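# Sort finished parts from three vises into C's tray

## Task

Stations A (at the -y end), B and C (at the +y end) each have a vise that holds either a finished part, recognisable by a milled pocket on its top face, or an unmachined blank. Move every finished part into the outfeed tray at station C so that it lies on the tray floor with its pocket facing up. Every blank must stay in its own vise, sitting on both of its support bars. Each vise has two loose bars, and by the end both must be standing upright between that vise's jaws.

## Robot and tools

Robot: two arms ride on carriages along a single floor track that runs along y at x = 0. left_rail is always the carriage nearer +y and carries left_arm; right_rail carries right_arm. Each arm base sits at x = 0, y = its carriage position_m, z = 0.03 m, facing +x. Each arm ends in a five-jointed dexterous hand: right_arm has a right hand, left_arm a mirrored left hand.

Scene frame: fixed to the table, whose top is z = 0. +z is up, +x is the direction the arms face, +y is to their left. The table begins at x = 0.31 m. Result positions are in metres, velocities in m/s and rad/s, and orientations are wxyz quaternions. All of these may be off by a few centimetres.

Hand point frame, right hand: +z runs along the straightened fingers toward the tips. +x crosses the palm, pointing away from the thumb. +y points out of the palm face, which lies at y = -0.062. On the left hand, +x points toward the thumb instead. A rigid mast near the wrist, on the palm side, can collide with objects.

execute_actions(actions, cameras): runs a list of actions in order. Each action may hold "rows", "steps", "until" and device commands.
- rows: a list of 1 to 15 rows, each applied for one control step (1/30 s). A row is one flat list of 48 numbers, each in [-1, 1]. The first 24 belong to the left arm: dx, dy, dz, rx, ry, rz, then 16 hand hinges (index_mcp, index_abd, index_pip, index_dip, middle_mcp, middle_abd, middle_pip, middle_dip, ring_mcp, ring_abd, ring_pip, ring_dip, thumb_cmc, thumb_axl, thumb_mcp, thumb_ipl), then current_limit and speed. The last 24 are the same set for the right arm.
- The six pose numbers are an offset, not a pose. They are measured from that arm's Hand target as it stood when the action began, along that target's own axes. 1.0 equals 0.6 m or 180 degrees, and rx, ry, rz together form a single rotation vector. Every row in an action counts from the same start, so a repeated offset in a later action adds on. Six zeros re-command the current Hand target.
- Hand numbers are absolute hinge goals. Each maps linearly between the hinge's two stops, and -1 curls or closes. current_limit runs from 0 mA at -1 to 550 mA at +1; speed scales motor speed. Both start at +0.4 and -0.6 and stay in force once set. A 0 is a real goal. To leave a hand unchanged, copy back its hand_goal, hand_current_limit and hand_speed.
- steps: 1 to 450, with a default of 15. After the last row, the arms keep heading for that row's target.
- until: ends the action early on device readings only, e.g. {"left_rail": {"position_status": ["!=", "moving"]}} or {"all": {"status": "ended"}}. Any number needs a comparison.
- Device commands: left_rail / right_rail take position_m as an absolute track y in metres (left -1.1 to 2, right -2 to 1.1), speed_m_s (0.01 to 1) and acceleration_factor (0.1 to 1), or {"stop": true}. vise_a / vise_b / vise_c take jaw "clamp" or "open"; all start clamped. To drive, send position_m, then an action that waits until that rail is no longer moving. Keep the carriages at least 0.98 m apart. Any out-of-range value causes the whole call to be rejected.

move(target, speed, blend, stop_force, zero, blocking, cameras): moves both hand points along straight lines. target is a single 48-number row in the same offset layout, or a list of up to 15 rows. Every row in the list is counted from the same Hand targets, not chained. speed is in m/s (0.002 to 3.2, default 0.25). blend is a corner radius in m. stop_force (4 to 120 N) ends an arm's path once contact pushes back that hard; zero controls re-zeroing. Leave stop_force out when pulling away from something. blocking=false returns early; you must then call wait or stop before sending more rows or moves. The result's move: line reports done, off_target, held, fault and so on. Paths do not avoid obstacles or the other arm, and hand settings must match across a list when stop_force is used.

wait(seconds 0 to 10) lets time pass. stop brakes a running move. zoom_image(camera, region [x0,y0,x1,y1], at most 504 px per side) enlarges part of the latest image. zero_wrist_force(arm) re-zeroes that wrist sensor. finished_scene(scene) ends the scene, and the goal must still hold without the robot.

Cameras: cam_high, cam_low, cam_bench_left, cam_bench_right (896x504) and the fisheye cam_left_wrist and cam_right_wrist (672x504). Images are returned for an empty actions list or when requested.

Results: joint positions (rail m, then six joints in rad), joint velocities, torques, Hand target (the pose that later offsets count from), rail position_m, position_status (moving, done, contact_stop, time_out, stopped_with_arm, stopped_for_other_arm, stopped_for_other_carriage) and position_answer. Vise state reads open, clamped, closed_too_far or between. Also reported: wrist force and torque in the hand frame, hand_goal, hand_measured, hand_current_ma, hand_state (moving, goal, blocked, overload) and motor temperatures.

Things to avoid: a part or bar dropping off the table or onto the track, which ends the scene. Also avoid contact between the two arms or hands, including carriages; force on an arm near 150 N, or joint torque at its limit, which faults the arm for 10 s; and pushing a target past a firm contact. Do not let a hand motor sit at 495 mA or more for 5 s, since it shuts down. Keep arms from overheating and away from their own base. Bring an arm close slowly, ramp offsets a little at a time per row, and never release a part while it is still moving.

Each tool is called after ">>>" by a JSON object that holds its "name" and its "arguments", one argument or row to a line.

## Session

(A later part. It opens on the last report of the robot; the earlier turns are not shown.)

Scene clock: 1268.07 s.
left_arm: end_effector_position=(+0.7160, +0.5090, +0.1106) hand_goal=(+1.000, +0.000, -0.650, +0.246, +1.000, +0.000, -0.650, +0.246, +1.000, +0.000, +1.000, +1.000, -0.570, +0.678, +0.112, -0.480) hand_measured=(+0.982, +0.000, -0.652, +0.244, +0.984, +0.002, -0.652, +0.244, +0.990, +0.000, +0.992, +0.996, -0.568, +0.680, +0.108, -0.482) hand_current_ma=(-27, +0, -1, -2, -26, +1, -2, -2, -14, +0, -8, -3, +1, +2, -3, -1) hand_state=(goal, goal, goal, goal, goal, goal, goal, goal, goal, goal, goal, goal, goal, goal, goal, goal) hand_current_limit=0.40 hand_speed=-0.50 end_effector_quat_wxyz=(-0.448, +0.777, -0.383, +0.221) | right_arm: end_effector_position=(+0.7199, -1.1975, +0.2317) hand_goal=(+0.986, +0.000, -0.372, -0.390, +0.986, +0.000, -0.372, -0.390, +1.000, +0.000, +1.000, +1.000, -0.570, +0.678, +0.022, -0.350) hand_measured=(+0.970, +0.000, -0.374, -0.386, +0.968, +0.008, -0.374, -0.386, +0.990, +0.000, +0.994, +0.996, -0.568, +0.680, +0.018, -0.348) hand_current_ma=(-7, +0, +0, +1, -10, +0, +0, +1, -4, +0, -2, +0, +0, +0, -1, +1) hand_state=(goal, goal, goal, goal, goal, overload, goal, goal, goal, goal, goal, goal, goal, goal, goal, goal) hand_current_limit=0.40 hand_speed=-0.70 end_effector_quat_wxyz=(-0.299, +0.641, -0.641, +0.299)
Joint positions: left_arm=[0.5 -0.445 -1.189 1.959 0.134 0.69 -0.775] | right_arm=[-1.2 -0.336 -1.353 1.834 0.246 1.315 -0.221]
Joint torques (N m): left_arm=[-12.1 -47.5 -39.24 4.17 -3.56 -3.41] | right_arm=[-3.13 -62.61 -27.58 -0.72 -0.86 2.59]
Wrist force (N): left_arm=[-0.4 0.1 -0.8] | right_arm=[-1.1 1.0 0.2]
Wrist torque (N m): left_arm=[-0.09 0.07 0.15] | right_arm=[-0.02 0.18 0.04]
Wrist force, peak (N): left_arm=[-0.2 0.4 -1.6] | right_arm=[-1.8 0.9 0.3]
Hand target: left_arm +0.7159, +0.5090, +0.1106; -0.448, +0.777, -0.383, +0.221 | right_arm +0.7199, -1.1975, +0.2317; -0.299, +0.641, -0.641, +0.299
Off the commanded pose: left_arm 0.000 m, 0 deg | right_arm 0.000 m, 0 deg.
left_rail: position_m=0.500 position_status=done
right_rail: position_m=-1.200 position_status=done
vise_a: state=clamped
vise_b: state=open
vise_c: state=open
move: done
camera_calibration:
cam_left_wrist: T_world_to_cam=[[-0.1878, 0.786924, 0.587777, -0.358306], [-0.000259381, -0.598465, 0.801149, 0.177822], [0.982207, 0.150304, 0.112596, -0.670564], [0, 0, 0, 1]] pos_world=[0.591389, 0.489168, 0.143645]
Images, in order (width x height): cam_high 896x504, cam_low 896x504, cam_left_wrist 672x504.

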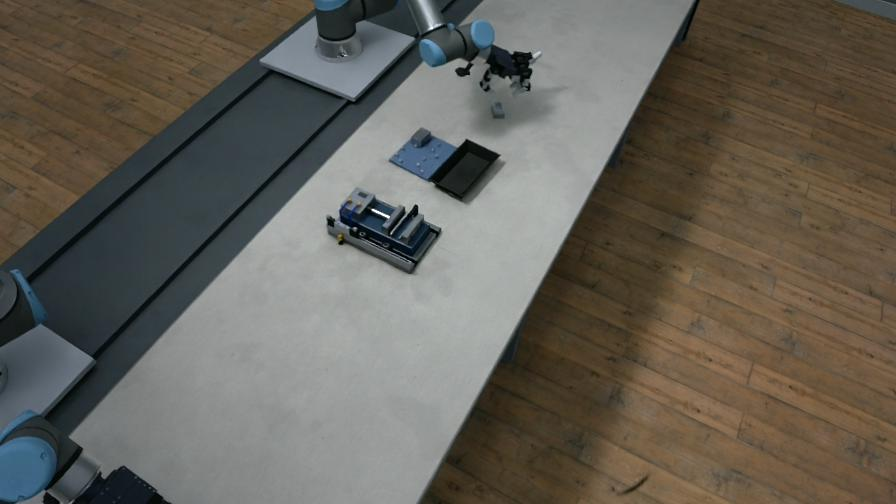

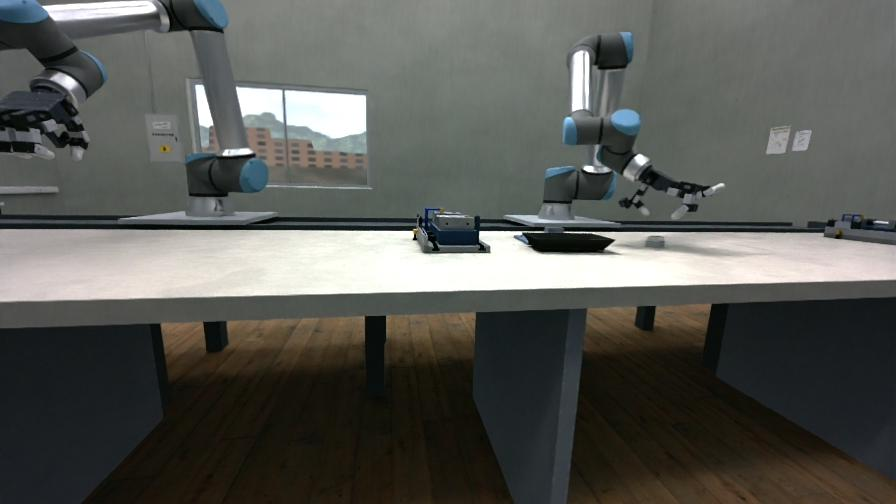

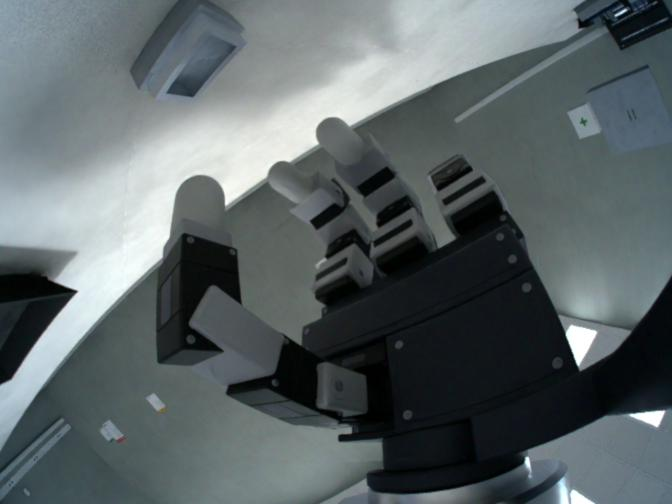

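>>> {"name": "move", "arguments": {
  "target": [-0.0073,0.1202,0.0557,0,0,0,1,0,-0.65,0.246,1,0,-0.65,0.246,1,0,1,1,-0.571,0.678,0.112,-0.481,0.4,-0.5,0,0,0,0,0,0,0.986,0,-0.372,-0.391,0.986,0,-0.372,-0.391,1,0,1,1,-0.571,0.678,0.022,-0.351,0.4,-0.7],
  "speed": 0.06,
  "stop_force": 5,
  "cameras": ["cam_left_wrist"]
}}

>>> {"name": "zoom_image", "arguments": {
  "camera": "cam_left_wrist",
  "region": [150, 50, 400, 250]
}}

Scene clock: 1291.37 s.
left_arm: end_effector_position=(+0.7077, +0.5081, +0.0314) hand_goal=(+1.000, +0.000, -0.650, +0.246, +1.000, +0.000, -0.650, +0.246, +1.000, +0.000, +1.000, +1.000, -0.570, +0.678, +0.112, -0.480) hand_measured=(+0.982, +0.000, -0.652, +0.244, +0.984, +0.002, -0.652, +0.244, +0.990, +0.000, +0.992, +0.996, -0.568, +0.680, +0.108, -0.482) hand_current_ma=(-27, +0, -1, -2, -26, +1, -2, -2, -14, +0, -8, -3, +1, +2, -3, -1) hand_state=(goal, goal, goal, goal, goal, goal, goal, goal, goal, goal, goal, goal, goal, goal, goal, goal) hand_current_limit=0.40 hand_speed=-0.50 end_effector_quat_wxyz=(-0.448, +0.777, -0.383, +0.221) | right_arm: end_effector_position=(+0.7199, -1.1975, +0.2317) hand_goal=(+0.986, +0.000, -0.372, -0.390, +0.986, +0.000, -0.372, -0.390, +1.000, +0.000, +1.000, +1.000, -0.570, +0.678, +0.022, -0.350) hand_measured=(+0.970, +0.000, -0.374, -0.386, +0.968, +0.008, -0.374, -0.386, +0.990, +0.000, +0.994, +0.996, -0.568, +0.680, +0.018, -0.348) hand_current_ma=(-7, +0, +0, +1, -10, +0, +0, +1, -4, +0, -2, +0, +0, +0, -1, +1) hand_state=(goal, goal, goal, goal, goal, overload, goal, goal, goal, goal, goal, goal, goal, goal, goal, goal) hand_current_limit=0.40 hand_speed=-0.70 end_effector_quat_wxyz=(-0.299, +0.641, -0.641, +0.299)
Joint positions: left_arm=[0.5 -0.453 -1.092 2.007 -0.003 0.685 -0.786] | right_arm=[-1.2 -0.336 -1.353 1.834 0.246 1.315 -0.221]
Joint torques (N m): left_arm=[-13.55 -53.23 -15.66 0.57 -3.47 -3.15] | right_arm=[-2.76 -61.41 -28.1 -0.91 -0.7 2.66]
Wrist force (N): left_arm=[-0.4 0.1 -1.0] | right_arm=[-1.1 0.5 -0.2]
Wrist torque (N m): left_arm=[-0.09 0.09 0.09] | right_arm=[-0.06 0.20 0.02]
Wrist force, peak (N): left_arm=[-0.3 -0.1 -1.7] | right_arm=[-1.9 1.0 0.5]
Hand target: left_arm +0.7077, +0.5081, +0.0314; -0.448, +0.777, -0.383, +0.221 | right_arm +0.7199, -1.1975, +0.2317; -0.299, +0.641, -0.641, +0.299
Off the commanded pose: left_arm 0.000 m, 0 deg | right_arm 0.000 m, 0 deg.
left_rail: position_m=0.500 position_status=done
right_rail: position_m=-1.200 position_status=done
vise_a: state=clamped
vise_b: state=open
vise_c: state=open
move: done
camera_calibration:
cam_left_wrist: T_world_to_cam=[[-0.18782, 0.78691, 0.58779, -0.312587], [-0.000118319, -0.598458, 0.801154, 0.240647], [0.982203, 0.150403, 0.112496, -0.653399], [0, 0, 0, 1]] pos_world=[0.583089, 0.488268, 0.0644443]
Images, in order (width x height): cam_left_wrist 672x504.

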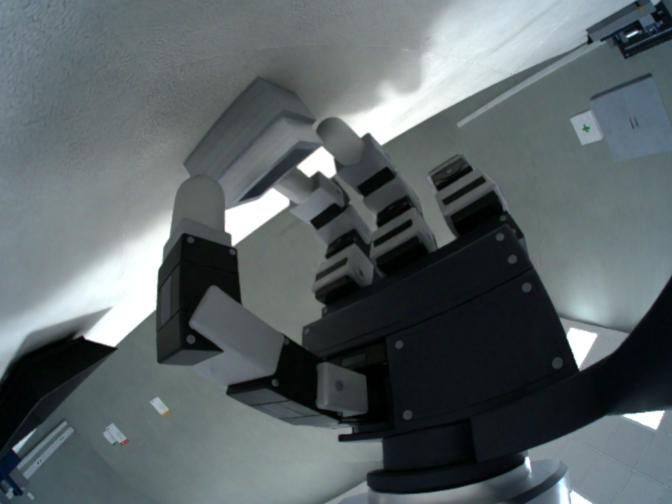

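Scaled by 2.016 from the camera's 672x504 image, which has a finer 960x720 frame.

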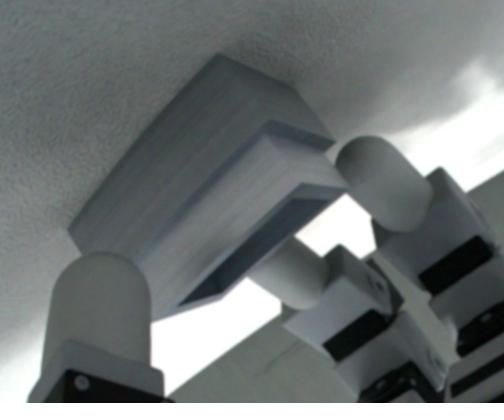

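>>> {"name": "execute_actions", "arguments": {
  "actions": [
    {"rows":[[0.0083,0,0,0,0,0,1,0,-0.65,0.246,1,0,-0.65,0.246,1,0,1,1,-0.571,0.678,0.112,-0.481,0.4,-0.5,0,0,0,0,0,0,0.986,0,-0.372,-0.391,0.986,0,-0.372,-0.391,1,0,1,1,-0.571,0.678,0.022,-0.351,0.4,-0.7]],"steps":20},
    {"rows":[[0,0,0,0,0,0,0.89,0,-0.723,0.246,0.89,0,-0.723,0.246,1,0,1,1,-0.571,0.678,-0.067,-0.319,0.2,-0.8,0,0,0,0,0,0,0.986,0,-0.372,-0.391,0.986,0,-0.372,-0.391,1,0,1,1,-0.571,0.678,0.022,-0.351,0.4,-0.7]],"steps":45},
    {"rows":[[0,0,0,0,0,0,0.85,0,-0.745,0.23,0.85,0,-0.745,0.23,1,0,1,1,-0.571,0.678,-0.16,-0.29,0.2,-0.8,0,0,0,0,0,0,0.986,0,-0.372,-0.391,0.986,0,-0.372,-0.391,1,0,1,1,-0.571,0.678,0.022,-0.351,0.4,-0.7]],"steps":60}
  ],
  "cameras": ["cam_left_wrist","cam_low"]
}}

>>> {"name": "zoom_image", "arguments": {
  "camera": "cam_left_wrist",
  "region": [150, 50, 400, 250]
}}

Scene clock: 1308.03 s.
left_arm: end_effector_position=(+0.7107, +0.5042, +0.0314) hand_goal=(+0.850, +0.000, -0.744, +0.230, +0.850, +0.000, -0.744, +0.230, +1.000, +0.000, +1.000, +1.000, -0.570, +0.678, -0.160, -0.290) hand_measured=(+0.862, +0.000, -0.732, +0.236, +0.860, +0.002, -0.728, +0.238, +0.990, +0.000, +0.992, +0.996, -0.566, +0.682, -0.090, -0.286) hand_current_ma=(+15, +0, +14, +6, +14, +1, +23, +9, -14, +0, -8, -3, +2, +3, +261, +3) hand_state=(goal, goal, goal, goal, goal, goal, goal, goal, goal, goal, goal, goal, goal, goal, blocked, goal) hand_current_limit=0.20 hand_speed=-0.80 end_effector_quat_wxyz=(-0.448, +0.777, -0.383, +0.221) | right_arm: end_effector_position=(+0.7199, -1.1975, +0.2317) hand_goal=(+0.986, +0.000, -0.372, -0.390, +0.986, +0.000, -0.372, -0.390, +1.000, +0.000, +1.000, +1.000, -0.570, +0.678, +0.022, -0.350) hand_measured=(+0.970, +0.000, -0.374, -0.386, +0.968, +0.008, -0.374, -0.386, +0.990, +0.000, +0.994, +0.996, -0.568, +0.680, +0.018, -0.348) hand_current_ma=(-7, +0, +0, +1, -10, +0, +0, +1, -4, +0, -2, +0, +0, +0, -1, +1) hand_state=(goal, goal, goal, goal, goal, overload, goal, goal, goal, goal, goal, goal, goal, goal, goal, goal) hand_current_limit=0.40 hand_speed=-0.70 end_effector_quat_wxyz=(-0.299, +0.641, -0.641, +0.299)
Joint positions: left_arm=[0.5 -0.457 -1.087 1.999 0.004 0.682 -0.791] | right_arm=[-1.2 -0.336 -1.353 1.834 0.246 1.315 -0.221]
Joint torques (N m): left_arm=[-10.97 -55.31 -32.51 3.58 -0.88 -2.9] | right_arm=[-2.49 -61 -28.81 -0.48 -0.52 2.51]
Wrist force (N): left_arm=[-0.8 -2.3 -3.4] | right_arm=[-1.3 0.1 0.5]
Wrist torque (N m): left_arm=[-0.21 0.10 0.07] | right_arm=[-0.17 0.20 -0.01]
Wrist force, peak (N): left_arm=[-1.0 -2.3 -3.9] | right_arm=[-1.9 0.2 -0.2]
Hand target: left_arm +0.7107, +0.5042, +0.0314; -0.448, +0.777, -0.383, +0.221 | right_arm +0.7199, -1.1975, +0.2317; -0.299, +0.641, -0.641, +0.299
Off the commanded pose: left_arm 0.000 m, 0 deg | right_arm 0.000 m, 0 deg.
left_rail: position_m=0.500 position_status=done
right_rail: position_m=-1.200 position_status=done
vise_a: state=clamped
vise_b: state=open
vise_c: state=open
camera_calibration:
cam_left_wrist: T_world_to_cam=[[-0.18782, 0.78691, 0.58779, -0.308954], [-0.000118319, -0.598458, 0.801154, 0.238313], [0.982203, 0.150403, 0.112496, -0.655759], [0, 0, 0, 1]] pos_world=[0.586089, 0.484368, 0.0644443]
Images, in order (width x height): cam_low 896x504, cam_left_wrist 672x504.

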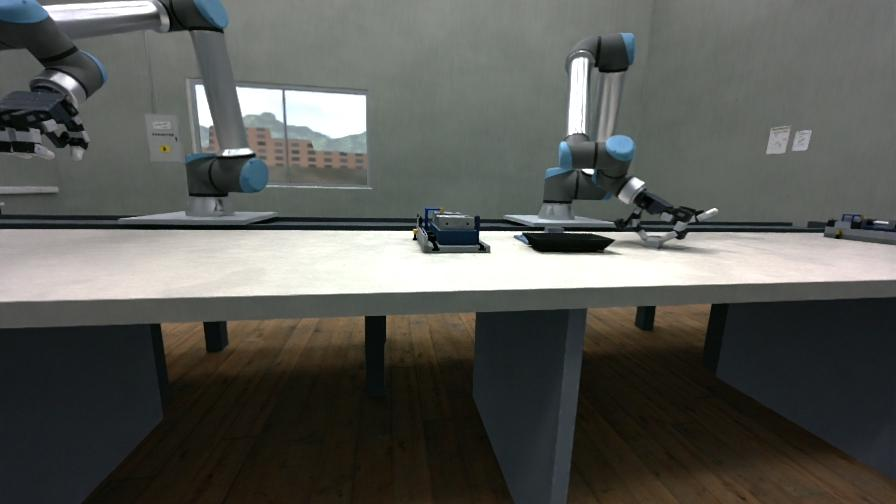

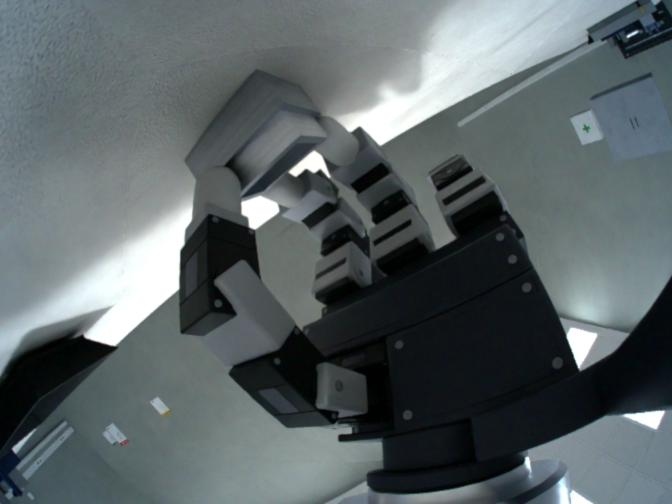

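Scaled by 2.016 from the camera's 672x504 image, which has a finer 960x720 frame.

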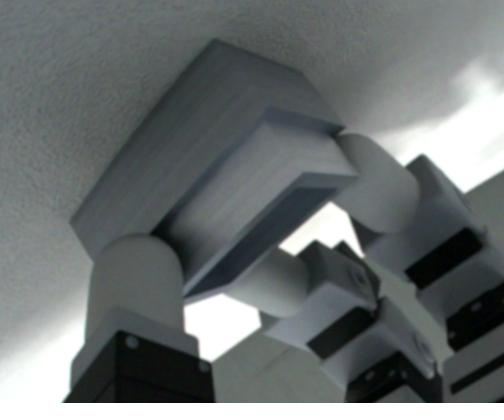

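>>> {"name": "execute_actions", "arguments": {
  "actions": [
    {"rows":[[0,0,0,0,0,0,0.785,0,-0.80,0.195,0.82,0,-0.765,0.215,1,0,1,1,-0.571,0.678,-0.215,-0.33,0.75,-0.85,0,0,0,0,0,0,0.986,0,-0.372,-0.391,0.986,0,-0.372,-0.391,1,0,1,1,-0.571,0.678,0.022,-0.351,0.4,-0.7]],"steps":60}
  ],
  "cameras": ["cam_left_wrist","cam_low"]
}}

>>> {"name": "zoom_image", "arguments": {
  "camera": "cam_left_wrist",
  "region": [150, 50, 400, 250]
}}

Scene clock: 1319.20 s.
left_arm: end_effector_position=(+0.7107, +0.5042, +0.0314) hand_goal=(+0.786, +0.000, -0.800, +0.196, +0.820, +0.000, -0.764, +0.216, +1.000, +0.000, +1.000, +1.000, -0.570, +0.678, -0.214, -0.330) hand_measured=(+0.860, +0.000, -0.732, +0.230, +0.854, +0.002, -0.728, +0.238, +0.990, +0.000, +0.992, +0.996, -0.564, +0.684, -0.092, -0.290) hand_current_ma=(+213, +0, +173, +66, +70, +1, +72, +35, -14, +0, -8, -3, +6, +7, +481, +127) hand_state=(blocked, goal, blocked, blocked, blocked, goal, blocked, blocked, goal, goal, goal, goal, goal, goal, blocked, blocked) hand_current_limit=0.75 hand_speed=-0.85 end_effector_quat_wxyz=(-0.448, +0.777, -0.383, +0.221) | right_arm: end_effector_position=(+0.7199, -1.1975, +0.2317) hand_goal=(+0.986, +0.000, -0.372, -0.390, +0.986, +0.000, -0.372, -0.390, +1.000, +0.000, +1.000, +1.000, -0.570, +0.678, +0.022, -0.350) hand_measured=(+0.970, +0.000, -0.374, -0.386, +0.968, +0.008, -0.374, -0.386, +0.990, +0.000, +0.994, +0.996, -0.568, +0.680, +0.018, -0.348) hand_current_ma=(-7, +0, +0, +1, -10, +0, +0, +1, -4, +0, -2, +0, +0, +0, -1, +1) hand_state=(goal, goal, goal, goal, goal, overload, goal, goal, goal, goal, goal, goal, goal, goal, goal, goal) hand_current_limit=0.40 hand_speed=-0.70 end_effector_quat_wxyz=(-0.299, +0.641, -0.641, +0.299)
Joint positions: left_arm=[0.5 -0.457 -1.087 1.999 0.004 0.682 -0.791] | right_arm=[-1.2 -0.336 -1.353 1.834 0.246 1.315 -0.221]
Joint torques (N m): left_arm=[-0.06 -60.01 -25.67 2.2 0.88 -0.9] | right_arm=[-1.78 -60.58 -28.61 -0.52 -0.57 2.94]
Wrist force (N): left_arm=[-0.2 -0.5 -0.7] | right_arm=[-0.9 0.7 -0.2]
Wrist torque (N m): left_arm=[-0.17 0.04 0.12] | right_arm=[-0.02 0.17 0.04]
Wrist force, peak (N): left_arm=[-0.6 -2.5 -4.1] | right_arm=[-1.8 0.4 0.4]
Hand target: left_arm +0.7107, +0.5042, +0.0314; -0.448, +0.777, -0.383, +0.221 | right_arm +0.7199, -1.1975, +0.2317; -0.299, +0.641, -0.641, +0.299
Off the commanded pose: left_arm 0.000 m, 0 deg | right_arm 0.000 m, 0 deg.
left_rail: position_m=0.500 position_status=done
right_rail: position_m=-1.200 position_status=done
vise_a: state=clamped
vise_b: state=open
vise_c: state=open
camera_calibration:
cam_left_wrist: T_world_to_cam=[[-0.18782, 0.78691, 0.58779, -0.308954], [-0.000118319, -0.598458, 0.801154, 0.238313], [0.982203, 0.150403, 0.112496, -0.655759], [0, 0, 0, 1]] pos_world=[0.586089, 0.484368, 0.0644443]
Images, in order (width x height): cam_low 896x504, cam_left_wrist 672x504.

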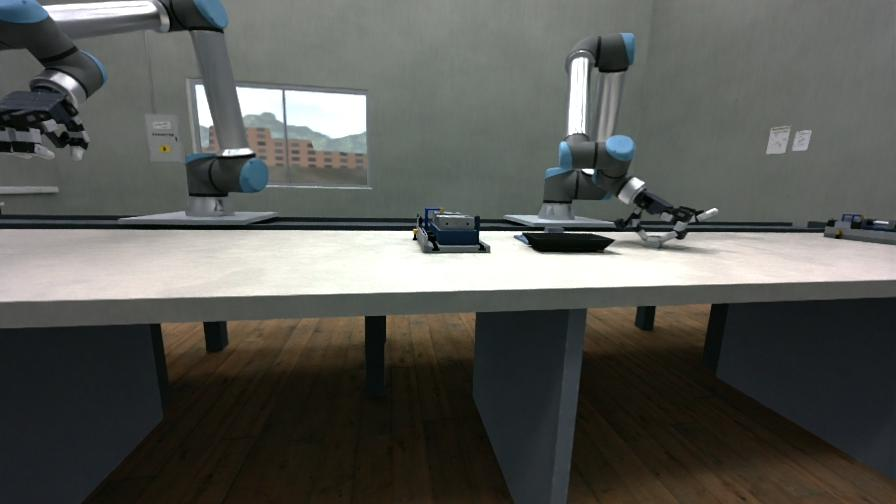

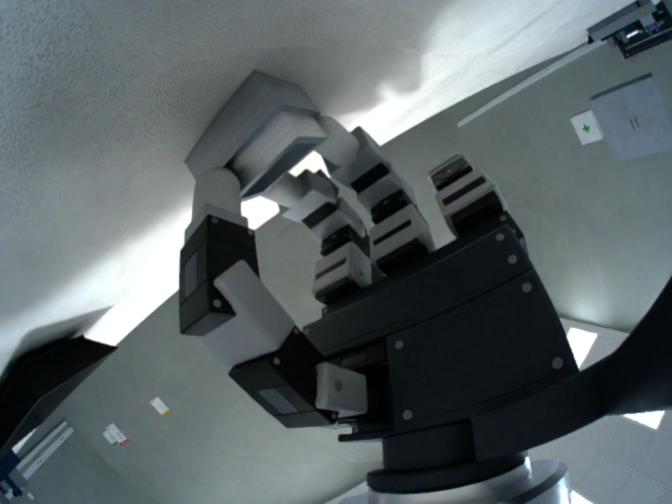

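Scaled by 2.016 from the camera's 672x504 image, which has a finer 960x720 frame.

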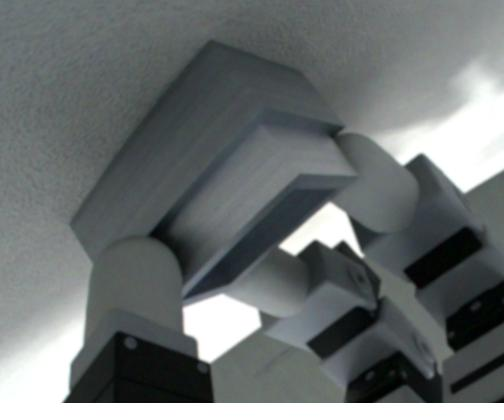

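>>> {"name": "move", "arguments": {
  "target": [0,-0.0217,-0.0125,0,0,0,0.785,0,-0.80,0.195,0.82,0,-0.765,0.215,1,0,1,1,-0.571,0.678,-0.215,-0.33,0.75,-0.85,0,0,0,0,0,0,0.986,0,-0.372,-0.391,0.986,0,-0.372,-0.391,1,0,1,1,-0.571,0.678,0.022,-0.351,0.4,-0.7],
  "speed": 0.02,
  "cameras": ["cam_left_wrist","cam_low"]
}}

>>> {"name": "zoom_image", "arguments": {
  "camera": "cam_left_wrist",
  "region": [150, 50, 400, 250]
}}

Scene clock: 1327.50 s.
left_arm: end_effector_position=(+0.7107, +0.5042, +0.0464) hand_goal=(+0.786, +0.000, -0.800, +0.196, +0.820, +0.000, -0.764, +0.216, +1.000, +0.000, +1.000, +1.000, -0.570, +0.678, -0.214, -0.330) hand_measured=(+0.860, +0.000, -0.732, +0.230, +0.846, +0.002, -0.728, +0.238, +0.990, +0.000, +0.992, +0.996, -0.562, +0.686, -0.092, -0.290) hand_current_ma=(+213, +0, +173, +66, +51, +1, +72, +35, -14, +0, -8, -3, +8, +10, +481, +127) hand_state=(blocked, goal, blocked, blocked, blocked, goal, blocked, blocked, goal, goal, goal, goal, goal, goal, blocked, blocked) hand_current_limit=0.75 hand_speed=-0.85 end_effector_quat_wxyz=(-0.448, +0.777, -0.383, +0.221) | right_arm: end_effector_position=(+0.7199, -1.1975, +0.2317) hand_goal=(+0.986, +0.000, -0.372, -0.390, +0.986, +0.000, -0.372, -0.390, +1.000, +0.000, +1.000, +1.000, -0.570, +0.678, +0.022, -0.350) hand_measured=(+0.970, +0.000, -0.374, -0.386, +0.968, +0.008, -0.374, -0.386, +0.990, +0.000, +0.994, +0.996, -0.568, +0.680, +0.018, -0.348) hand_current_ma=(-7, +0, +0, +1, -10, +0, +0, +1, -4, +0, -2, +0, +0, +0, -1, +1) hand_state=(goal, goal, goal, goal, goal, overload, goal, goal, goal, goal, goal, goal, goal, goal, goal, goal) hand_current_limit=0.40 hand_speed=-0.70 end_effector_quat_wxyz=(-0.299, +0.641, -0.641, +0.299)
Joint positions: left_arm=[0.5 -0.457 -1.108 1.995 0.029 0.682 -0.791] | right_arm=[-1.2 -0.336 -1.353 1.834 0.246 1.315 -0.221]
Joint torques (N m): left_arm=[1.83 -71.97 -35.3 3.91 0.84 2.33] | right_arm=[-4.01 -65.02 -28.7 -0.56 -0.65 2.23]
Wrist force (N): left_arm=[-0.1 1.4 -0.6] | right_arm=[-1.0 0.5 0.3]
Wrist torque (N m): left_arm=[-0.06 0.02 0.11] | right_arm=[-0.10 0.16 0.02]
Wrist force, peak (N): left_arm=[-0.5 -0.7 -1.5] | right_arm=[-2.0 0.1 0.0]
Hand target: left_arm +0.7107, +0.5042, +0.0465; -0.448, +0.777, -0.383, +0.221 | right_arm +0.7199, -1.1975, +0.2317; -0.299, +0.641, -0.641, +0.299
Off the commanded pose: left_arm 0.000 m, 0 deg | right_arm 0.000 m, 0 deg.
left_rail: position_m=0.500 position_status=done
right_rail: position_m=-1.200 position_status=done
vise_a: state=clamped
vise_b: state=open
vise_c: state=open
move: done
camera_calibration:
cam_left_wrist: T_world_to_cam=[[-0.18782, 0.786921, 0.587774, -0.317717], [-0.000122146, -0.598443, 0.801166, 0.22637], [0.982203, 0.150403, 0.112496, -0.657435], [0, 0, 0, 1]] pos_world=[0.586089, 0.484368, 0.0793443]
Images, in order (width x height): cam_low 896x504, cam_left_wrist 672x504.

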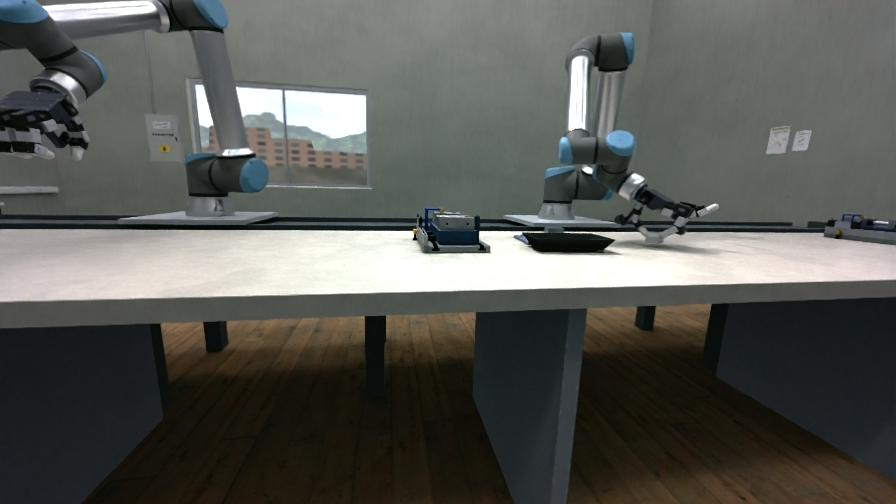

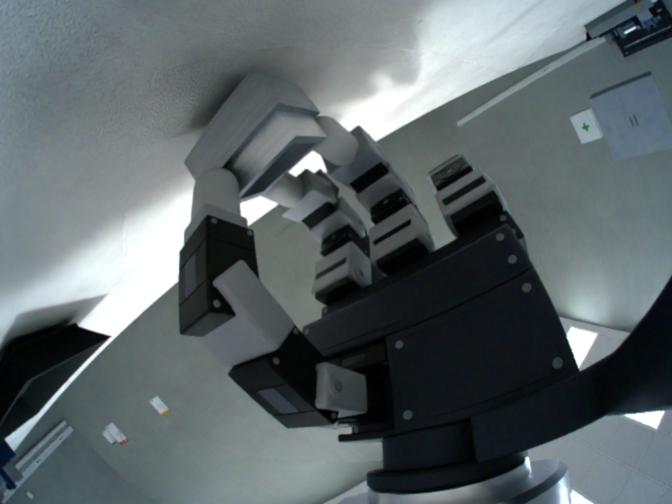

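Scaled by 2.016 from the camera's 672x504 image, which has a finer 960x720 frame.

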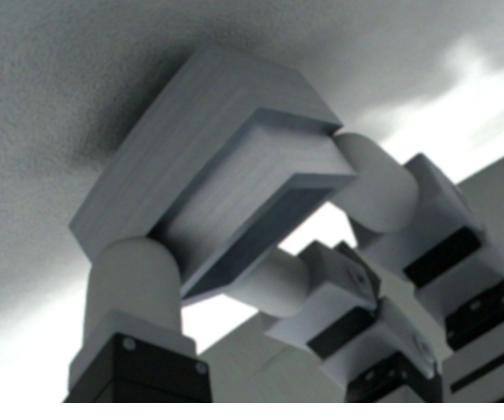

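>>> {"name": "move", "arguments": {
  "target": [0,-0.2237,-0.1292,0,0.1564,0.0903,0.785,0,-0.80,0.195,0.82,0,-0.765,0.215,1,0,1,1,-0.571,0.678,-0.215,-0.33,0.75,-0.85,0,0,0,0,0,0,0.986,0,-0.372,-0.391,0.986,0,-0.372,-0.391,1,0,1,1,-0.571,0.678,0.022,-0.351,0.4,-0.7],
  "speed": 0.12
}}

>>> {"name": "execute_actions", "arguments": {
  "actions": [
    {"left_rail":{"position_m":2.0,"speed_m_s":0.6,"acceleration_factor":0.35},"steps":240,"until":{"left_rail":{"position_status":["!=","moving"]}}}
  ],
  "cameras": ["cam_left_wrist","cam_bench_left"]
}}

>>> {"name": "zoom_image", "arguments": {
  "camera": "cam_bench_left",
  "region": [490, 225, 620, 350]
}}

>>> {"name": "zoom_image", "arguments": {
  "camera": "cam_left_wrist",
  "region": [0, 0, 400, 250]
}}

Scene clock: 1343.00 s.
left_arm: end_effector_position=(+0.7106, +0.5042, +0.2014) hand_goal=(+0.786, +0.000, -0.800, +0.196, +0.820, +0.000, -0.764, +0.216, +1.000, +0.000, +1.000, +1.000, -0.570, +0.678, -0.214, -0.330) hand_measured=(+0.860, +0.000, -0.732, +0.230, +0.846, +0.002, -0.728, +0.238, +0.990, +0.000, +0.992, +0.996, -0.562, +0.686, -0.092, -0.290) hand_current_ma=(+213, +0, +173, +65, +49, +1, +72, +35, -14, +0, -8, -3, +9, +10, +481, +127) hand_state=(blocked, goal, blocked, blocked, blocked, goal, blocked, blocked, goal, goal, goal, goal, goal, goal, blocked, blocked) hand_current_limit=0.75 hand_speed=-0.85 end_effector_quat_wxyz=(-0.369, +0.638, -0.585, +0.338) | right_arm: end_effector_position=(+0.7199, -1.1975, +0.2317) hand_goal=(+0.986, +0.000, -0.372, -0.390, +0.986, +0.000, -0.372, -0.390, +1.000, +0.000, +1.000, +1.000, -0.570, +0.678, +0.022, -0.350) hand_measured=(+0.970, +0.000, -0.374, -0.386, +0.968, +0.008, -0.374, -0.386, +0.990, +0.000, +0.994, +0.996, -0.568, +0.680, +0.018, -0.348) hand_current_ma=(-7, +0, +0, +1, -10, +0, +0, +1, -4, +0, -2, +0, +0, +0, -1, +1) hand_state=(goal, goal, goal, goal, goal, overload, goal, goal, goal, goal, goal, goal, goal, goal, goal, goal) hand_current_limit=0.40 hand_speed=-0.70 end_effector_quat_wxyz=(-0.299, +0.641, -0.641, +0.299)
Joint positions: left_arm=[0.5 -0.307 -1.413 1.998 -0.027 1.231 -0.205] | right_arm=[-1.2 -0.336 -1.353 1.834 0.246 1.315 -0.221]
Joint torques (N m): left_arm=[7.06 -61 -47.98 2.18 2.15 3.25] | right_arm=[-0.72 -63.63 -29.41 -0.64 -0.42 2.99]
Wrist force (N): left_arm=[-0.1 1.9 -0.5] | right_arm=[-1.0 0.1 -0.3]
Wrist torque (N m): left_arm=[-0.06 0.05 -0.18] | right_arm=[-0.10 0.18 0.02]
Wrist force, peak (N): left_arm=[-0.6 2.0 -0.6] | right_arm=[-1.9 0.0 0.2]
Hand target: left_arm +0.7106, +0.5042, +0.2015; -0.369, +0.638, -0.585, +0.338 | right_arm +0.7199, -1.1975, +0.2317; -0.299, +0.641, -0.641, +0.299
Off the commanded pose: left_arm 0.000 m, 0 deg | right_arm 0.000 m, 0 deg.
left_rail: position_m=0.500 position_status=done
right_rail: position_m=-1.200 position_status=done
vise_a: state=clamped
vise_b: state=open
vise_c: state=open
move: done

Scene clock: 1346.97 s.
left_arm: end_effector_position=(+0.7106, +2.0042, +0.2015) hand_goal=(+0.786, +0.000, -0.800, +0.196, +0.820, +0.000, -0.764, +0.216, +1.000, +0.000, +1.000, +1.000, -0.570, +0.678, -0.214, -0.330) hand_measured=(+0.860, +0.000, -0.732, +0.230, +0.846, +0.002, -0.728, +0.238, +0.990, +0.000, +0.992, +0.996, -0.562, +0.686, -0.092, -0.290) hand_current_ma=(+213, +0, +173, +65, +48, +1, +72, +35, -14, +0, -8, -3, +9, +10, +481, +127) hand_state=(blocked, goal, blocked, blocked, blocked, goal, blocked, blocked, goal, goal, goal, goal, goal, goal, blocked, blocked) hand_current_limit=0.75 hand_speed=-0.85 end_effector_quat_wxyz=(-0.369, +0.638, -0.585, +0.338) | right_arm: end_effector_position=(+0.7199, -1.1975, +0.2317) hand_goal=(+0.986, +0.000, -0.372, -0.390, +0.986, +0.000, -0.372, -0.390, +1.000, +0.000, +1.000, +1.000, -0.570, +0.678, +0.022, -0.350) hand_measured=(+0.970, +0.000, -0.374, -0.386, +0.968, +0.008, -0.374, -0.386, +0.990, +0.000, +0.994, +0.996, -0.568, +0.680, +0.018, -0.348) hand_current_ma=(-7, +0, +0, +1, -10, +0, +0, +1, -4, +0, -2, +0, +0, +0, -1, +1) hand_state=(goal, goal, goal, goal, goal, overload, goal, goal, goal, goal, goal, goal, goal, goal, goal, goal) hand_current_limit=0.40 hand_speed=-0.70 end_effector_quat_wxyz=(-0.299, +0.641, -0.641, +0.299)
Joint positions: left_arm=[2 -0.307 -1.413 1.998 -0.027 1.232 -0.205] | right_arm=[-1.2 -0.336 -1.353 1.834 0.246 1.315 -0.221]
Joint torques (N m): left_arm=[-8.33 -51.87 -40.48 -0.07 2.3 2.49] | right_arm=[-0.93 -62.64 -29.36 -0.96 -0.04 2.31]
Wrist force (N): left_arm=[-0.1 1.3 -0.4] | right_arm=[-1.1 0.6 -0.1]
Wrist torque (N m): left_arm=[-0.14 0.05 -0.15] | right_arm=[-0.06 0.18 0.03]
Wrist force, peak (N): left_arm=[1.1 2.0 -0.4] | right_arm=[-1.7 0.5 0.3]
Hand target: left_arm +0.7106, +2.0042, +0.2015; -0.369, +0.638, -0.585, +0.338 | right_arm +0.7199, -1.1975, +0.2317; -0.299, +0.641, -0.641, +0.299
Off the commanded pose: left_arm 0.000 m, 0 deg | right_arm 0.000 m, 0 deg.
left_rail: position_m=2.000 speed_m_s=0.60 position_status=done
right_rail: position_m=-1.200 position_status=done
vise_a: state=clamped
vise_b: state=open
vise_c: state=open
camera_calibration:
cam_left_wrist: T_world_to_cam=[[0.264449, 0.764442, 0.587958, -1.86563], [-0.321907, -0.504728, 0.801015, 1.04061], [0.909089, -0.401095, 0.112604, 0.256844], [0, 0, 0, 1]] pos_world=[0.59485, 2.05441, 0.234445]
Images, in order (width x height): cam_bench_left 896x504, cam_left_wrist 672x504.

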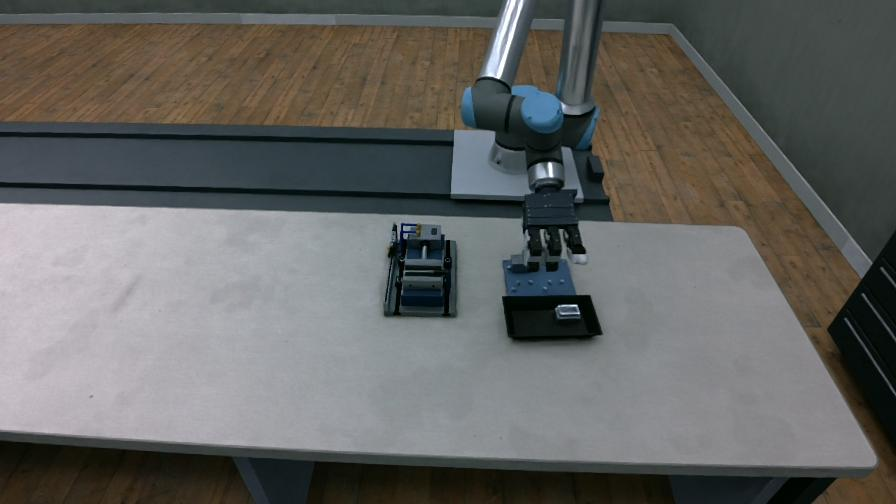

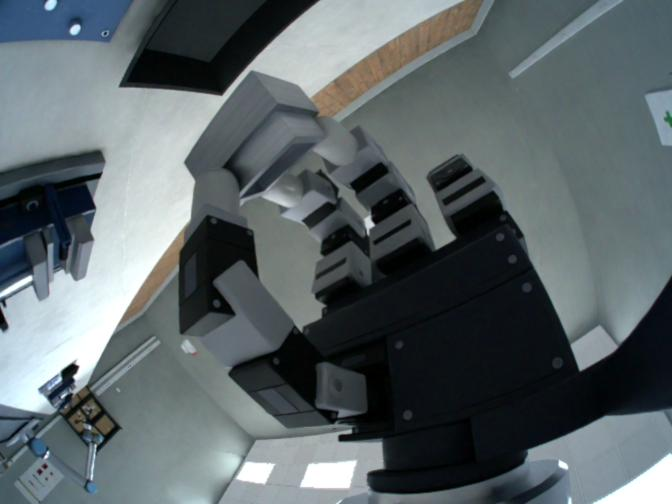

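Scaled by 3.877 from the camera's 896x504 image, which has a finer 1280x720 frame.

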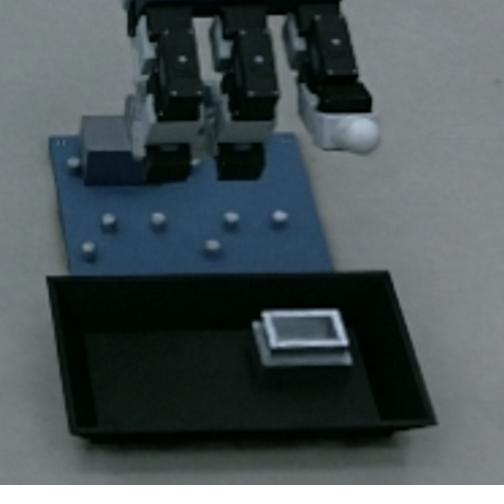

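Scaled by 1.260 from the camera's 672x504 image, which has a finer 960x720 frame.

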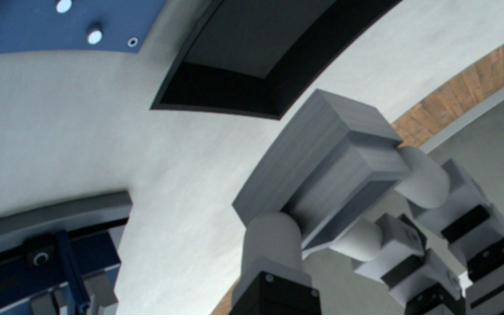

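>>> {"name": "move", "arguments": {
  "target": [-0.0008,0.146,0.2021,0,0,0,0.785,0,-0.80,0.195,0.82,0,-0.765,0.215,1,0,1,1,-0.571,0.678,-0.215,-0.33,0.75,-0.85,0,0,0,0,0,0,0.986,0,-0.372,-0.391,0.986,0,-0.372,-0.391,1,0,1,1,-0.571,0.678,0.022,-0.351,0.4,-0.7],
  "speed": 0.12,
  "cameras": ["cam_bench_left","cam_left_wrist"]
}}

>>> {"name": "zoom_image", "arguments": {
  "camera": "cam_bench_left",
  "region": [490, 225, 620, 350]
}}

>>> {"name": "move", "arguments": {
  "target": [0,0.036,0.0208,0,0,0,0.785,0,-0.80,0.195,0.82,0,-0.765,0.215,1,0,1,1,-0.571,0.678,-0.215,-0.33,0.75,-0.85,0,0,0,0,0,0,0.986,0,-0.372,-0.391,0.986,0,-0.372,-0.391,1,0,1,1,-0.571,0.678,0.022,-0.351,0.4,-0.7],
  "speed": 0.01,
  "stop_force": 4
}}

Scene clock: 1358.93 s.
left_arm: end_effector_position=(+0.7716, +2.0100, +0.0651) hand_goal=(+0.786, +0.000, -0.800, +0.196, +0.820, +0.000, -0.764, +0.216, +1.000, +0.000, +1.000, +1.000, -0.570, +0.678, -0.214, -0.330) hand_measured=(+0.860, +0.000, -0.732, +0.230, +0.846, +0.002, -0.728, +0.238, +0.990, +0.000, +0.992, +0.996, -0.562, +0.686, -0.092, -0.290) hand_current_ma=(+213, +0, +173, +65, +48, +1, +72, +35, -14, +0, -8, -3, +9, +10, +481, +127) hand_state=(blocked, goal, blocked, blocked, blocked, goal, blocked, blocked, goal, goal, goal, goal, goal, goal, blocked, blocked) hand_current_limit=0.75 hand_speed=-0.85 end_effector_quat_wxyz=(-0.369, +0.638, -0.585, +0.338) | right_arm: end_effector_position=(+0.7199, -1.1975, +0.2317) hand_goal=(+0.986, +0.000, -0.372, -0.390, +0.986, +0.000, -0.372, -0.390, +1.000, +0.000, +1.000, +1.000, -0.570, +0.678, +0.022, -0.350) hand_measured=(+0.970, +0.000, -0.374, -0.386, +0.968, +0.008, -0.374, -0.386, +0.990, +0.000, +0.994, +0.996, -0.568, +0.680, +0.018, -0.348) hand_current_ma=(-7, +0, +0, +1, -10, +0, +0, +1, -4, +0, -2, +0, +0, +0, -1, +1) hand_state=(goal, goal, goal, goal, goal, overload, goal, goal, goal, goal, goal, goal, goal, goal, goal, goal) hand_current_limit=0.40 hand_speed=-0.70 end_effector_quat_wxyz=(-0.299, +0.641, -0.641, +0.299)
Joint positions: left_arm=[2 -0.265 -1.17 1.972 -0.251 1.267 -0.182] | right_arm=[-1.2 -0.336 -1.353 1.834 0.246 1.315 -0.221]
Joint torques (N m): left_arm=[10.83 -53.93 -41.87 -1.56 2.66 3.16] | right_arm=[-1.36 -63.36 -29.43 -0.61 -0.31 2.05]
Wrist force (N): left_arm=[0.4 1.4 -0.1] | right_arm=[-1.1 0.0 0.1]
Wrist torque (N m): left_arm=[-0.07 -0.03 -0.15] | right_arm=[-0.14 0.17 0.02]
Wrist force, peak (N): left_arm=[-0.1 2.4 0.5] | right_arm=[-1.8 0.7 0.6]
Hand target: left_arm +0.7716, +2.0100, +0.0650; -0.369, +0.638, -0.585, +0.338 | right_arm +0.7199, -1.1975, +0.2317; -0.299, +0.641, -0.641, +0.299
Off the commanded pose: left_arm 0.000 m, 0 deg | right_arm 0.000 m, 0 deg.
left_rail: position_m=2.000 speed_m_s=0.60 position_status=done
right_rail: position_m=-1.200 position_status=done
vise_a: state=clamped
vise_b: state=open
vise_c: state=open
move: done
camera_calibration:
cam_left_wrist: T_world_to_cam=[[0.264449, 0.764442, 0.587958, -1.806], [-0.321907, -0.504728, 0.801015, 1.17243], [0.909089, -0.401095, 0.112604, 0.219075], [0, 0, 0, 1]] pos_world=[0.65585, 2.06021, 0.0980446]
Images, in order (width x height): cam_bench_left 896x504, cam_left_wrist 672x504.

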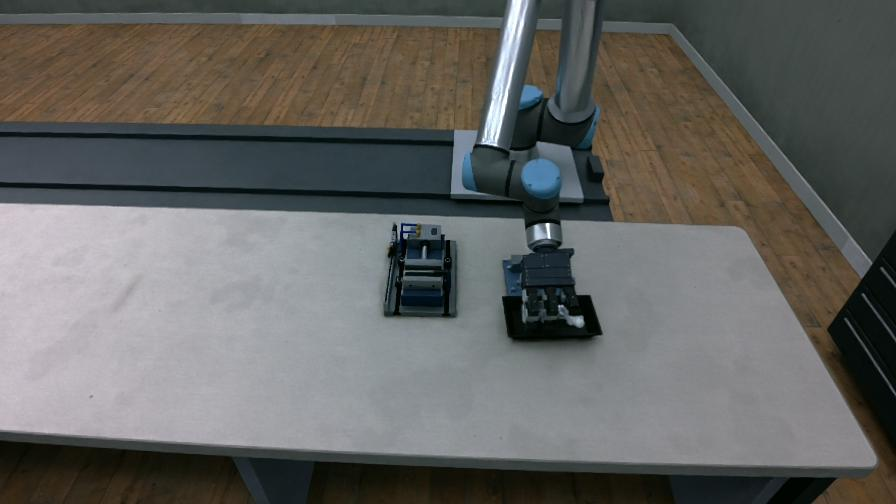

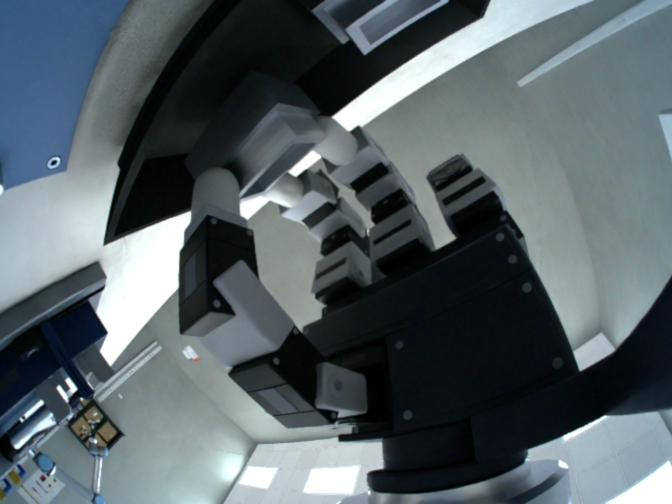

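Scaled by 3.877 from the camera's 896x504 image, which has a finer 1280x720 frame.

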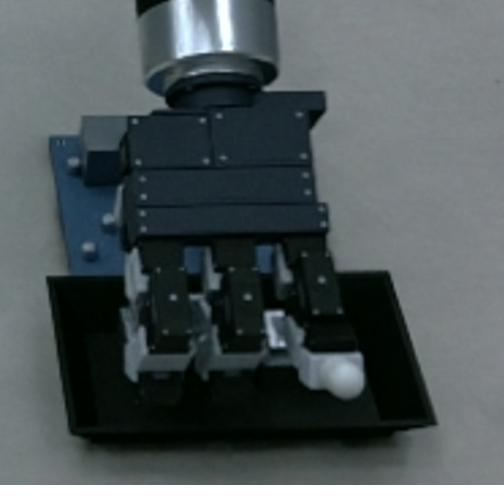

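Scene clock: 1362.37 s.
left_arm: end_effector_position=(+0.7717, +2.0100, +0.0436) hand_goal=(+0.786, +0.000, -0.800, +0.196, +0.820, +0.000, -0.764, +0.216, +1.000, +0.000, +1.000, +1.000, -0.570, +0.678, -0.214, -0.330) hand_measured=(+0.860, +0.000, -0.732, +0.226, +0.846, +0.002, -0.728, +0.226, +0.990, +0.000, +0.992, +0.996, -0.562, +0.686, -0.092, -0.294) hand_current_ma=(+213, +0, +173, +53, +50, +1, +72, +13, -14, +0, -8, -3, +10, +12, +481, +109) hand_state=(blocked, goal, blocked, blocked, blocked, goal, blocked, goal, goal, goal, goal, goal, goal, goal, blocked, blocked) hand_current_limit=0.75 hand_speed=-0.85 end_effector_quat_wxyz=(-0.369, +0.638, -0.585, +0.338) | right_arm: end_effector_position=(+0.7199, -1.1975, +0.2317) hand_goal=(+0.986, +0.000, -0.372, -0.390, +0.986, +0.000, -0.372, -0.390, +1.000, +0.000, +1.000, +1.000, -0.570, +0.678, +0.022, -0.350) hand_measured=(+0.970, +0.000, -0.374, -0.386, +0.968, +0.008, -0.374, -0.386, +0.990, +0.000, +0.994, +0.996, -0.568, +0.680, +0.018, -0.348) hand_current_ma=(-7, +0, +0, +1, -10, +0, +0, +1, -4, +0, -2, +0, +0, +0, -1, +1) hand_state=(goal, goal, goal, goal, goal, overload, goal, goal, goal, goal, goal, goal, goal, goal, goal, goal) hand_current_limit=0.40 hand_speed=-0.70 end_effector_quat_wxyz=(-0.299, +0.641, -0.641, +0.299)
Joint positions: left_arm=[2 -0.265 -1.142 1.982 -0.289 1.267 -0.182] | right_arm=[-1.2 -0.336 -1.353 1.834 0.246 1.315 -0.221]
Joint torques (N m): left_arm=[7.01 -71.02 -37.15 2.05 2.11 3.42] | right_arm=[-1.17 -60.02 -29.97 -1.07 -0.37 2.57]
Wrist force (N): left_arm=[0.1 -0.5 -0.2] | right_arm=[-1.3 0.2 0.4]
Wrist torque (N m): left_arm=[-0.12 0.10 -0.21] | right_arm=[-0.15 0.20 -0.01]
Wrist force, peak (N): left_arm=[0.3 -5.4 -4.0] | right_arm=[-1.9 0.5 0.2]
Hand target: left_arm +0.7717, +2.0100, +0.0436; -0.369, +0.638, -0.585, +0.338 (not the last commanded pose) | right_arm +0.7199, -1.1975, +0.2317; -0.299, +0.641, -0.641, +0.299
Off the commanded pose: left_arm 0.004 m, 0 deg | right_arm 0.000 m, 0 deg.
left_rail: position_m=2.000 speed_m_s=0.60 position_status=done
right_rail: position_m=-1.200 position_status=done
vise_a: state=clamped
vise_b: state=open
vise_c: state=open
move: contact (left_arm)


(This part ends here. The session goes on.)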